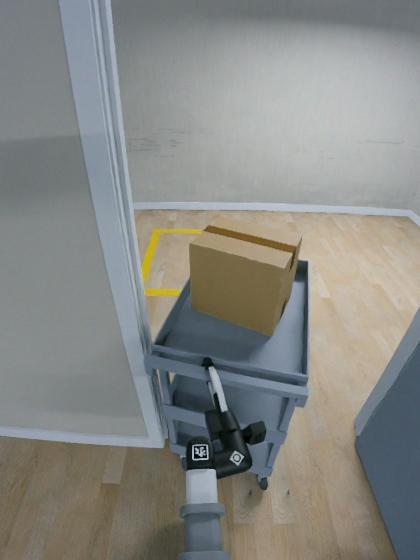

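move:
  blocking: false
  cameras: []
  r2: {"base":{"strafe_m":-0.08,"translate_m":0.13},"pace":"slow"}

wait:
  seconds: 8
  cameras: ["r2_head_camera"]

Scene clock: 363.47 s.
move: r2 moving
r1: as last shown
r1.base_tilt: forward=-1.5 right=+1.3
r1.lidar_m: 4.91 2.76 0.25 - 0.25 0.29 0.77 0.67 0.41 0.39 2.82 4.05
r1.motor_effort: lift_m=+20(20) arm_m=+4(4) wheel_0=+0(1) wheel_1=+7(7) wheel_2=-1(1)
r1.servo_current: wrist_yaw_rad=46(65) wrist_pitch_rad=33(46) wrist_roll_rad=39(59) gripper_m=46(46)
r1.contact_limits: translate_m 0.8
r1.wrist_depth_mm: - 135 - - 469 256 183 / - 120 142 - 480 259 186 / - 124 165 - 484 262 187 / 110 135 211 - 488 266 189 / 137 - 1366 - 496 267 190 / 225 1098 192 1182 186 266 190 / 750 750 750 788 439 215 189
r2.base_odometry: x=-3.547 y=-1.199 heading=-2.852
r2.turned_by_wheels: +0.000
r2.turned_by_imu: +0.001
r2.base_tilt: forward=-0.6 right=+0.1
r2.lidar_m: 0.59 0.80 1.16 2.08 2.24 3.19 - 3.57 0.41 0.39 0.79 0.55
r2.base_status: translate_m moving; strafe_m moving
r2.joint_positions: lift_m=+0.668 arm_m=+0.190 wrist_yaw_rad=+0.200 wrist_pitch_rad=+0.000 wrist_roll_rad=+1.569 gripper_m=-0.029
r2.joint_status: not commanded
r2.measured_speeds: translate_m=+0.047 strafe_m=-0.029 rotate_rad=+0.003 lift_m=+0.000 arm_m=+0.000 wrist_yaw_rad=+0.019 wrist_pitch_rad=+0.000 wrist_roll_rad=+0.000
r2.motor_effort: lift_m=+14(14) arm_m=+7(7) wheel_0=+12(14) wheel_1=-3(5) wheel_2=-9(12)
r2.servo_current: wrist_yaw_rad=46(52) wrist_pitch_rad=39(46) wrist_roll_rad=39(59) gripper_m=85(91)
r2.contact_limits: arm_m 0
r2.hand_pose: x=+0.6608 y=-0.0282 z=+0.8465 quat_wxyz=(+0.704, +0.703, +0.071, +0.071) (m; r2's base frame)
r2.wrist_depth_mm: - 343 343 103 154 - - / - 384 375 110 167 - - / - 445 421 122 185 - - / - - 480 134 198 1863 - / - - - 145 218 1808 492 / - - 183 165 179 1661 1229 / - - - - - - -
pictures: none
No camera images: "cameras" was empty.

Scene clock: 365.67 s.
earlier move: r2 done
r1.base_odometry: x=-2.185 y=-0.315 heading=-2.352
r1.turned_by_wheels: +0.000
r1.turned_by_imu: +0.000
r1.base_tilt: forward=-1.6 right=+1.3
r1.lidar_m: 4.90 2.76 0.25 - 0.25 0.27 0.81 0.43 0.36 0.38 2.85 4.03
r1.base_status: not commanded
r1.joint_positions: lift_m=+0.124 arm_m=+0.000 wrist_yaw_rad=+3.196 wrist_pitch_rad=+0.002 wrist_roll_rad=+0.000 gripper_m=+0.056
r1.joint_status: not commanded
r1.measured_speeds: all 0
r1.motor_effort: lift_m=+20(20) arm_m=+4(5) wheel_0=+0(1) wheel_1=+7(7) wheel_2=-1(1)
r1.servo_current: wrist_yaw_rad=46(65) wrist_pitch_rad=39(46) wrist_roll_rad=39(72) gripper_m=39(52)
r1.contact_limits: translate_m 0.8
r1.hand_pose: x=-0.1219 y=+0.0715 z=+0.3019 quat_wxyz=(-0.027, -0.001, +0.000, +1.000) (m; r1's base frame)
r1.wrist_depth_mm: - 134 1336 - 466 256 185 / - 120 135 - 473 262 186 / - 125 165 - 484 263 187 / 110 135 210 - 484 264 189 / 137 - 960 - 492 266 190 / 224 1205 195 1182 188 266 190 / 750 768 750 788 439 215 190
r2.base_odometry: x=-3.681 y=-1.163 heading=-2.852
r2.turned_by_wheels: +0.000
r2.turned_by_imu: +0.002
r2.base_tilt: forward=-0.7 right=+0.1
r2.lidar_m: 0.59 0.71 1.00 2.16 2.25 3.28 - 0.49 0.37 0.39 0.72 0.57
r2.base_status: done
r2.joint_positions: lift_m=+0.668 arm_m=+0.190 wrist_yaw_rad=+0.204 wrist_pitch_rad=+0.000 wrist_roll_rad=+1.569 gripper_m=-0.029
r2.joint_status: not commanded
r2.measured_speeds: all 0
r2.motor_effort: lift_m=+14(14) arm_m=+6(7) wheel_0=+11(19) wheel_1=-2(5) wheel_2=-3(12)
r2.servo_current: wrist_yaw_rad=59(65) wrist_pitch_rad=39(46) wrist_roll_rad=39(65) gripper_m=91(91)
r2.contact_limits: arm_m 0
r2.hand_pose: x=+0.6609 y=-0.0272 z=+0.8465 quat_wxyz=(+0.704, +0.703, +0.072, +0.072) (m; r2's base frame)
r2.wrist_depth_mm: - 351 340 156 160 - - / - 382 377 118 172 - - / - 442 418 127 186 - - / - - 473 136 201 - - / - - - 148 219 1756 512 / - - 183 167 179 1708 1205 / - - - - - 1863 1138
wait: 2.20 of 8 s (r2 has come to rest)
pictures: r2_head_camera
Images, in order (width x height): r2_head_camera 420x560.

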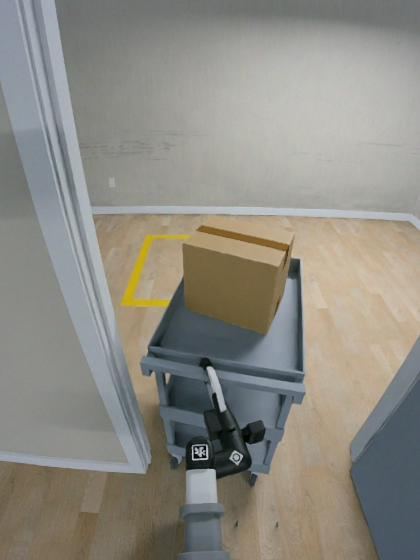

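move:
  blocking: false
  cameras: []
  r2: {"base":{"strafe_m":-0.08,"translate_m":0.2},"pace":"slow"}

wait:
  seconds: 8
  cameras: ["r2_head_camera"]

Scene clock: 375.37 s.
move: r2 moving
r1: as last shown
r1.lidar_m: 4.90 2.77 0.25 - 0.25 0.26 0.82 0.43 0.36 0.38 2.84 4.07
r1.motor_effort: lift_m=+19(20) arm_m=+4(4) wheel_0=+0(1) wheel_1=+7(7) wheel_2=-1(1)
r1.servo_current: wrist_yaw_rad=39(59) wrist_pitch_rad=46(46) wrist_roll_rad=46(72) gripper_m=46(46)
r1.contact_limits: translate_m 0.8
r1.wrist_depth_mm: - 134 1336 - 466 256 185 / - 120 135 - 477 259 186 / - 125 165 - 488 263 187 / 110 136 210 - 492 265 189 / 137 - 991 - 496 266 190 / 225 1229 192 1182 187 266 190 / 741 750 750 788 442 214 190
r2.base_odometry: x=-3.694 y=-1.162 heading=-2.851
r2.turned_by_wheels: +0.001
r2.turned_by_imu: +0.001
r2.base_tilt: forward=-0.7 right=+0.1
r2.lidar_m: 0.57 0.70 1.04 2.15 2.30 3.30 - 0.48 0.32 0.41 0.71 0.56
r2.base_status: translate_m moving; strafe_m moving
r2.joint_positions: lift_m=+0.668 arm_m=+0.190 wrist_yaw_rad=+0.204 wrist_pitch_rad=+0.000 wrist_roll_rad=+1.569 gripper_m=-0.029
r2.joint_status: not commanded
r2.measured_speeds: translate_m=+0.048 strafe_m=-0.020 rotate_rad=+0.000 lift_m=+0.000 arm_m=+0.000 wrist_yaw_rad=+0.000 wrist_pitch_rad=+0.000 wrist_roll_rad=+0.000
r2.motor_effort: lift_m=+14(14) arm_m=+6(7) wheel_0=+11(17) wheel_1=+7(8) wheel_2=-9(10)
r2.servo_current: wrist_yaw_rad=65(65) wrist_pitch_rad=46(46) wrist_roll_rad=39(52) gripper_m=91(91)
r2.contact_limits: arm_m 0
r2.hand_pose: x=+0.6609 y=-0.0272 z=+0.8465 quat_wxyz=(+0.704, +0.703, +0.072, +0.072) (m; r2's base frame)
r2.wrist_depth_mm: - 355 340 157 160 - - / - 387 377 118 173 - - / - 442 418 127 186 - - / - - 469 138 202 - - / - - - 148 220 1808 512 / - - 183 167 179 1708 1229 / - - - - - 1921 1160
pictures: none
No camera images: "cameras" was empty.

Scene clock: 378.23 s.
earlier move: r2 done
r1.base_odometry: x=-2.185 y=-0.315 heading=-2.352
r1.turned_by_wheels: +0.000
r1.turned_by_imu: +0.000
r1.base_tilt: forward=-1.6 right=+1.3
r1.lidar_m: 4.89 2.80 0.25 - 0.25 0.29 0.80 0.37 0.41 2.69 2.82 4.08
r1.base_status: not commanded
r1.joint_positions: lift_m=+0.124 arm_m=+0.000 wrist_yaw_rad=+3.196 wrist_pitch_rad=+0.002 wrist_roll_rad=+0.000 gripper_m=+0.056
r1.joint_status: not commanded
r1.measured_speeds: all 0
r1.motor_effort: lift_m=+19(20) arm_m=+4(4) wheel_0=+0(1) wheel_1=+7(7) wheel_2=-1(1)
r1.servo_current: wrist_yaw_rad=52(65) wrist_pitch_rad=46(46) wrist_roll_rad=46(72) gripper_m=39(52)
r1.contact_limits: translate_m 0.8
r1.hand_pose: x=-0.1219 y=+0.0715 z=+0.3019 quat_wxyz=(-0.027, -0.001, +0.000, +1.000) (m; r1's base frame)
r1.wrist_depth_mm: - 134 1255 - 466 255 184 / - 120 135 - 473 259 186 / - 125 165 - 484 263 187 / 110 135 211 - 488 265 189 / 215 1708 - 1921 492 266 189 / 496 654 195 1182 187 267 190 / 480 549 741 788 436 213 189
r2.base_odometry: x=-3.895 y=-1.144 heading=-2.852
r2.turned_by_wheels: -0.001
r2.turned_by_imu: -0.001
r2.base_tilt: forward=-0.7 right=+0.0
r2.lidar_m: 0.60 0.58 0.69 2.23 2.37 3.37 - 0.41 0.40 0.62 0.65 0.60
r2.base_status: done
r2.joint_positions: lift_m=+0.668 arm_m=+0.190 wrist_yaw_rad=+0.198 wrist_pitch_rad=+0.000 wrist_roll_rad=+1.569 gripper_m=-0.029
r2.joint_status: not commanded
r2.measured_speeds: all 0
r2.motor_effort: lift_m=+14(14) arm_m=+7(7) wheel_0=+3(17) wheel_1=+4(8) wheel_2=-11(14)
r2.servo_current: wrist_yaw_rad=46(65) wrist_pitch_rad=46(46) wrist_roll_rad=46(59) gripper_m=85(98)
r2.contact_limits: arm_m 0
r2.hand_pose: x=+0.6607 y=-0.0290 z=+0.8465 quat_wxyz=(+0.704, +0.703, +0.070, +0.070) (m; r2's base frame)
r2.wrist_depth_mm: - 362 349 120 173 - - / - 389 379 126 181 - - / - 436 427 136 194 788 - / - - 466 146 206 - - / - - - 154 223 1808 517 / - - 182 169 179 1808 473 / - - - - - 1983 1229
wait: 2.87 of 8 s (r2 has come to rest)
pictures: r2_head_camera
Images, in order (width x height): r2_head_camera 420x560.

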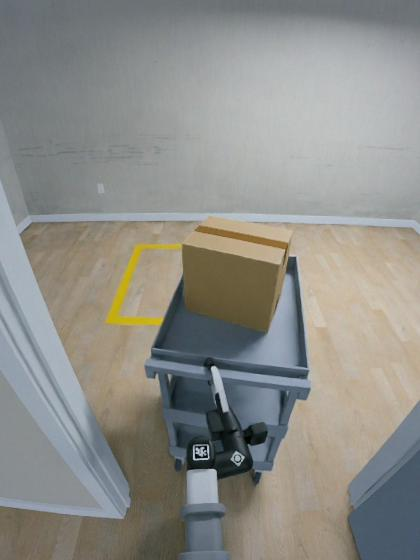

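move:
  blocking: false
  cameras: []
  r2: {"base":{"strafe_m":-0.08,"translate_m":0.2},"pace":"slow"}

wait:
  seconds: 8
  cameras: ["r2_head_camera"]

Scene clock: 384.37 s.
move: r2 moving
r1: as last shown
r1.lidar_m: 4.91 2.80 0.25 - 0.25 0.26 0.78 0.40 0.40 2.67 2.82 4.06
r1.motor_effort: lift_m=+20(20) arm_m=+4(4) wheel_0=+0(0) wheel_1=+7(7) wheel_2=-1(1)
r1.servo_current: wrist_yaw_rad=52(72) wrist_pitch_rad=39(46) wrist_roll_rad=46(52) gripper_m=46(46)
r1.contact_limits: translate_m 0.8
r1.wrist_depth_mm: - 135 1366 - 469 256 185 / - 120 135 - 473 259 186 / - 124 165 - 480 263 187 / 110 136 210 - 492 265 189 / 216 1756 1205 1863 496 266 190 / 496 661 193 1182 187 267 190 / 480 539 741 798 436 215 190
r2.base_odometry: x=-3.908 y=-1.142 heading=-2.852
r2.turned_by_wheels: +0.000
r2.turned_by_imu: +0.000
r2.base_tilt: forward=-0.7 right=+0.1
r2.lidar_m: 0.61 0.56 0.67 2.21 2.37 3.40 - 0.41 0.43 0.60 0.64 0.58
r2.base_status: translate_m moving; strafe_m moving
r2.joint_positions: lift_m=+0.668 arm_m=+0.190 wrist_yaw_rad=+0.198 wrist_pitch_rad=+0.000 wrist_roll_rad=+1.569 gripper_m=-0.029
r2.joint_status: not commanded
r2.measured_speeds: translate_m=+0.048 strafe_m=-0.019 rotate_rad=-0.001 lift_m=+0.000 arm_m=+0.000 wrist_yaw_rad=+0.000 wrist_pitch_rad=+0.000 wrist_roll_rad=+0.000
r2.motor_effort: lift_m=+14(14) arm_m=+7(7) wheel_0=+5(12) wheel_1=+2(6) wheel_2=-13(16)
r2.servo_current: wrist_yaw_rad=46(59) wrist_pitch_rad=46(46) wrist_roll_rad=46(59) gripper_m=91(98)
r2.contact_limits: arm_m 0
r2.hand_pose: x=+0.6607 y=-0.0290 z=+0.8465 quat_wxyz=(+0.704, +0.703, +0.070, +0.070) (m; r2's base frame)
r2.wrist_depth_mm: - 359 349 119 172 - - / - 389 379 127 181 - - / - 433 427 136 193 788 - / - - 469 145 206 - - / - - - 154 221 1756 517 / - - 183 169 179 1756 473 / - - - - - 1921 1205
pictures: none
No camera images: "cameras" was empty.

Scene clock: 387.23 s.
earlier move: r2 done
r1.base_odometry: x=-2.185 y=-0.315 heading=-2.352
r1.turned_by_wheels: +0.000
r1.turned_by_imu: +0.000
r1.base_tilt: forward=-1.6 right=+1.3
r1.lidar_m: 4.91 2.78 0.25 - 0.25 0.28 0.62 0.51 1.33 2.69 2.83 4.04
r1.base_status: not commanded
r1.joint_positions: lift_m=+0.124 arm_m=+0.000 wrist_yaw_rad=+3.196 wrist_pitch_rad=+0.002 wrist_roll_rad=+0.000 gripper_m=+0.056
r1.joint_status: not commanded
r1.measured_speeds: all 0
r1.motor_effort: lift_m=+20(20) arm_m=+4(4) wheel_0=+0(1) wheel_1=+7(7) wheel_2=-1(1)
r1.servo_current: wrist_yaw_rad=52(72) wrist_pitch_rad=39(52) wrist_roll_rad=46(65) gripper_m=46(52)
r1.contact_limits: translate_m 0.8
r1.hand_pose: x=-0.1219 y=+0.0715 z=+0.3019 quat_wxyz=(-0.027, -0.001, +0.000, +1.000) (m; r1's base frame)
r1.wrist_depth_mm: - 134 1618 - 462 256 183 / - 120 135 - 477 259 186 / - 125 165 - 484 262 187 / 110 135 210 - 488 265 189 / 226 699 1921 1863 496 265 189 / 574 615 191 1205 187 267 190 / 569 585 750 788 439 214 189
r2.base_odometry: x=-4.109 y=-1.124 heading=-2.852
r2.turned_by_wheels: +0.000
r2.turned_by_imu: +0.000
r2.base_tilt: forward=-0.7 right=+0.1
r2.lidar_m: 0.62 3.06 0.50 1.28 2.44 3.48 0.63 0.51 0.58 0.54 0.56 0.60
r2.base_status: done
r2.joint_positions: lift_m=+0.668 arm_m=+0.190 wrist_yaw_rad=+0.198 wrist_pitch_rad=+0.000 wrist_roll_rad=+1.569 gripper_m=-0.029
r2.joint_status: not commanded
r2.measured_speeds: all 0
r2.motor_effort: lift_m=+14(14) arm_m=+7(7) wheel_0=+3(12) wheel_1=+4(7) wheel_2=-9(16)
r2.servo_current: wrist_yaw_rad=52(65) wrist_pitch_rad=46(52) wrist_roll_rad=52(59) gripper_m=85(98)
r2.contact_limits: arm_m 0
r2.hand_pose: x=+0.6607 y=-0.0290 z=+0.8465 quat_wxyz=(+0.704, +0.703, +0.070, +0.070) (m; r2's base frame)
r2.wrist_depth_mm: - 364 357 122 173 - - / - 389 384 180 184 - - / - 436 427 136 196 788 - / - - 469 145 208 - - / - - - 156 222 1756 521 / - - 183 169 179 1756 480 / - - - - - 1921 1160
wait: 2.87 of 8 s (r2 has come to rest)
pictures: r2_head_camera
Images, in order (width x height): r2_head_camera 420x560.

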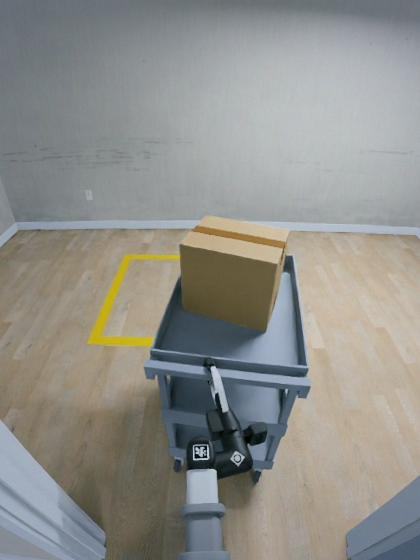

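move:
  blocking: false
  cameras: []
  r2: {"base":{"strafe_m":-0.17,"translate_m":0.2},"pace":"slow"}

wait:
  seconds: 8
  cameras: ["r2_head_camera"]

Scene clock: 398.27 s.
move: r2 moving
r1: as last shown
r1.lidar_m: 4.91 2.77 0.25 - 0.25 0.28 0.59 0.51 1.35 2.69 2.84 4.06
r1.motor_effort: lift_m=+19(20) arm_m=+4(4) wheel_0=+0(0) wheel_1=+7(7) wheel_2=-1(1)
r1.servo_current: wrist_yaw_rad=33(59) wrist_pitch_rad=39(46) wrist_roll_rad=52(59) gripper_m=39(46)
r1.contact_limits: translate_m 0.8
r1.wrist_depth_mm: - 134 1618 - 466 256 184 / - 120 135 - 484 260 186 / - 125 166 - 480 263 188 / 110 135 210 - 484 266 189 / 226 699 1921 1983 496 265 190 / 585 621 192 1205 187 266 190 / 574 591 750 788 442 215 190
r2.base_odometry: x=-4.121 y=-1.119 heading=-2.853
r2.turned_by_wheels: -0.001
r2.turned_by_imu: +0.000
r2.base_tilt: forward=-0.7 right=+0.1
r2.lidar_m: 0.58 3.11 0.49 1.21 2.43 3.48 0.61 0.51 0.57 0.52 0.56 0.58
r2.base_status: translate_m moving; strafe_m moving
r2.joint_positions: lift_m=+0.668 arm_m=+0.190 wrist_yaw_rad=+0.198 wrist_pitch_rad=+0.000 wrist_roll_rad=+1.569 gripper_m=-0.029
r2.joint_status: not commanded
r2.measured_speeds: translate_m=+0.039 strafe_m=-0.033 rotate_rad=+0.001 lift_m=+0.000 arm_m=+0.000 wrist_yaw_rad=+0.000 wrist_pitch_rad=+0.000 wrist_roll_rad=+0.000
r2.motor_effort: lift_m=+14(14) arm_m=+7(7) wheel_0=+6(12) wheel_1=-5(6) wheel_2=-12(13)
r2.servo_current: wrist_yaw_rad=46(52) wrist_pitch_rad=46(46) wrist_roll_rad=39(65) gripper_m=85(91)
r2.contact_limits: arm_m 0
r2.hand_pose: x=+0.6607 y=-0.0290 z=+0.8465 quat_wxyz=(+0.704, +0.703, +0.070, +0.070) (m; r2's base frame)
r2.wrist_depth_mm: - 362 355 122 172 - - / - 389 382 179 182 - - / - 436 427 135 195 778 - / - - 466 146 207 - - / - - - 155 221 1808 521 / - - 185 170 179 1808 477 / - - - - - 1921 1229
pictures: none
No camera images: "cameras" was empty.

Scene clock: 401.60 s.
earlier move: r2 done
r1.base_odometry: x=-2.185 y=-0.315 heading=-2.352
r1.turned_by_wheels: +0.000
r1.turned_by_imu: +0.000
r1.base_tilt: forward=-1.6 right=+1.3
r1.lidar_m: 4.91 2.76 0.25 - 0.25 0.27 0.66 0.68 1.36 2.68 2.84 4.06
r1.base_status: not commanded
r1.joint_positions: lift_m=+0.124 arm_m=+0.000 wrist_yaw_rad=+3.196 wrist_pitch_rad=+0.002 wrist_roll_rad=+0.000 gripper_m=+0.056
r1.joint_status: not commanded
r1.measured_speeds: all 0
r1.motor_effort: lift_m=+20(20) arm_m=+4(4) wheel_0=+0(1) wheel_1=+7(7) wheel_2=-1(1)
r1.servo_current: wrist_yaw_rad=59(72) wrist_pitch_rad=39(52) wrist_roll_rad=46(65) gripper_m=46(46)
r1.contact_limits: translate_m 0.8
r1.hand_pose: x=-0.1219 y=+0.0715 z=+0.3019 quat_wxyz=(-0.027, -0.001, +0.000, +1.000) (m; r1's base frame)
r1.wrist_depth_mm: - 134 866 - 466 255 184 / - 120 142 - 477 262 186 / - 125 165 - 484 263 188 / 110 136 211 - 492 265 189 / 216 976 842 1921 492 264 190 / 1008 831 194 1060 188 266 190 / 750 759 759 788 439 214 190
r2.base_odometry: x=-4.349 y=-1.018 heading=-2.851
r2.turned_by_wheels: +0.001
r2.turned_by_imu: +0.005
r2.base_tilt: forward=-0.7 right=+0.0
r2.lidar_m: 0.61 3.16 0.58 0.57 2.60 3.74 0.64 0.53 0.40 0.36 0.44 0.61
r2.base_status: done
r2.joint_positions: lift_m=+0.668 arm_m=+0.190 wrist_yaw_rad=+0.204 wrist_pitch_rad=+0.000 wrist_roll_rad=+1.569 gripper_m=-0.029
r2.joint_status: not commanded
r2.measured_speeds: all 0
r2.motor_effort: lift_m=+14(14) arm_m=+6(7) wheel_0=+10(19) wheel_1=-2(6) wheel_2=+0(13)
r2.servo_current: wrist_yaw_rad=33(65) wrist_pitch_rad=39(46) wrist_roll_rad=46(65) gripper_m=85(98)
r2.contact_limits: arm_m 0
r2.hand_pose: x=+0.6608 y=-0.0273 z=+0.8465 quat_wxyz=(+0.704, +0.703, +0.072, +0.072) (m; r2's base frame)
r2.wrist_depth_mm: - 484 375 183 186 - - / - 397 394 140 195 715 - / - 430 418 147 204 788 - / - 477 462 154 215 - - / - - 508 162 224 1921 - / - - 183 170 180 1661 484 / - - - - - - 1229
wait: 3.33 of 8 s (r2 has come to rest)
pictures: r2_head_camera
Images, in order (width x height): r2_head_camera 420x560.

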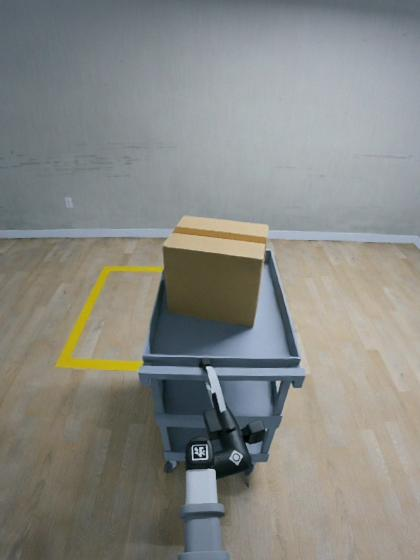

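move:
  blocking: false
  cameras: []
  r2: {"base":{"strafe_m":-0.02,"translate_m":0.25},"pace":"slow"}

wait:
  seconds: 8
  cameras: ["r2_head_camera"]

Scene clock: 410.57 s.
move: r2 moving
r1: as last shown
r1.lidar_m: 4.90 2.79 0.25 - 0.25 0.29 0.65 0.65 1.34 2.69 2.82 4.07
r1.motor_effort: lift_m=+19(20) arm_m=+4(4) wheel_0=+0(1) wheel_1=+7(7) wheel_2=-1(1)
r1.servo_current: wrist_yaw_rad=52(65) wrist_pitch_rad=39(46) wrist_roll_rad=46(59) gripper_m=33(52)
r1.contact_limits: translate_m 0.8
r1.wrist_depth_mm: - 135 854 - 469 256 184 / - 120 142 - 473 259 186 / - 125 165 - 488 263 188 / 110 135 210 - 488 266 189 / 215 960 842 1921 492 265 189 / 1008 854 193 1078 187 267 190 / 750 741 750 788 439 216 190
r2.base_odometry: x=-4.361 y=-1.021 heading=-2.851
r2.turned_by_wheels: +0.000
r2.turned_by_imu: +0.001
r2.base_tilt: forward=-0.7 right=+0.1
r2.lidar_m: 0.60 3.15 0.58 0.56 2.57 3.74 0.68 0.51 0.39 0.35 0.47 0.61
r2.base_status: translate_m moving; strafe_m moving
r2.joint_positions: lift_m=+0.668 arm_m=+0.190 wrist_yaw_rad=+0.204 wrist_pitch_rad=+0.000 wrist_roll_rad=+1.569 gripper_m=-0.029
r2.joint_status: not commanded
r2.measured_speeds: translate_m=+0.049 strafe_m=-0.004 rotate_rad=-0.002 lift_m=+0.000 arm_m=+0.000 wrist_yaw_rad=-0.001 wrist_pitch_rad=+0.000 wrist_roll_rad=+0.000
r2.motor_effort: lift_m=+14(14) arm_m=+7(7) wheel_0=+8(15) wheel_1=+6(9) wheel_2=-10(11)
r2.servo_current: wrist_yaw_rad=52(65) wrist_pitch_rad=46(46) wrist_roll_rad=46(52) gripper_m=85(91)
r2.contact_limits: arm_m 0
r2.hand_pose: x=+0.6608 y=-0.0273 z=+0.8465 quat_wxyz=(+0.704, +0.703, +0.072, +0.072) (m; r2's base frame)
r2.wrist_depth_mm: - - 379 185 187 - - / - 394 397 141 195 768 - / - 433 421 148 204 788 - / - 477 459 155 216 - - / - - 504 162 224 1983 - / - - 183 171 180 1661 488 / - - - - - - 1205
pictures: none
No camera images: "cameras" was empty.

Scene clock: 413.87 s.
earlier move: r2 done
r1.base_odometry: x=-2.185 y=-0.315 heading=-2.352
r1.turned_by_wheels: +0.000
r1.turned_by_imu: +0.000
r1.base_tilt: forward=-1.6 right=+1.2
r1.lidar_m: 4.89 2.78 0.25 - 0.25 0.28 0.76 0.96 1.37 2.69 2.87 4.05
r1.base_status: not commanded
r1.joint_positions: lift_m=+0.124 arm_m=+0.000 wrist_yaw_rad=+3.196 wrist_pitch_rad=+0.002 wrist_roll_rad=+0.000 gripper_m=+0.056
r1.joint_status: not commanded
r1.measured_speeds: all 0
r1.motor_effort: lift_m=+19(20) arm_m=+4(4) wheel_0=+0(1) wheel_1=+7(7) wheel_2=-1(1)
r1.servo_current: wrist_yaw_rad=72(72) wrist_pitch_rad=46(52) wrist_roll_rad=46(65) gripper_m=39(52)
r1.contact_limits: translate_m 0.8
r1.hand_pose: x=-0.1219 y=+0.0715 z=+0.3019 quat_wxyz=(-0.027, -0.001, +0.000, +1.000) (m; r1's base frame)
r1.wrist_depth_mm: - 135 1078 - 469 255 184 / - 120 142 - 473 259 186 / - 125 165 - 480 263 187 / 110 135 211 - 488 265 189 / 215 - 1025 1618 496 266 189 / 991 1205 194 1098 187 265 190 / 750 750 759 788 439 215 190
r2.base_odometry: x=-4.594 y=-1.071 heading=-2.852
r2.turned_by_wheels: -0.001
r2.turned_by_imu: -0.002
r2.base_tilt: forward=-0.7 right=+0.1
r2.lidar_m: 0.61 2.89 2.53 0.56 0.63 3.77 0.90 0.52 0.43 0.42 2.42 0.62
r2.base_status: done
r2.joint_positions: lift_m=+0.668 arm_m=+0.190 wrist_yaw_rad=+0.194 wrist_pitch_rad=+0.000 wrist_roll_rad=+1.569 gripper_m=-0.029
r2.joint_status: not commanded
r2.measured_speeds: all 0
r2.motor_effort: lift_m=+14(14) arm_m=+6(7) wheel_0=+0(15) wheel_1=+3(9) wheel_2=-9(16)
r2.servo_current: wrist_yaw_rad=59(65) wrist_pitch_rad=46(46) wrist_roll_rad=46(59) gripper_m=85(98)
r2.contact_limits: arm_m 0
r2.hand_pose: x=+0.6606 y=-0.0302 z=+0.8465 quat_wxyz=(+0.704, +0.703, +0.068, +0.069) (m; r2's base frame)
r2.wrist_depth_mm: - 373 368 180 182 - - / - 394 384 136 191 - - / - 436 421 143 201 788 - / - - 466 208 213 - - / - - 517 161 224 1983 - / - - 183 169 178 1661 484 / - - - - - 1983 1229
wait: 3.30 of 8 s (r2 has come to rest)
pictures: r2_head_camera
Images, in order (width x height): r2_head_camera 420x560.

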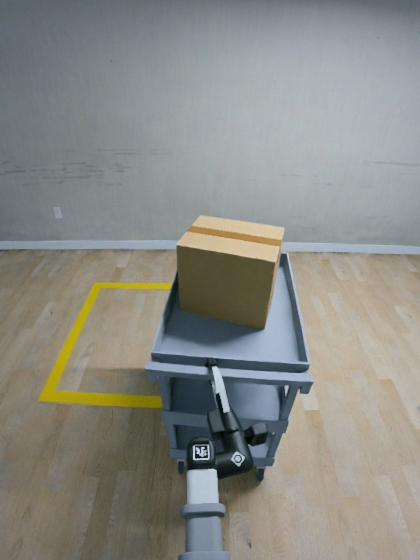

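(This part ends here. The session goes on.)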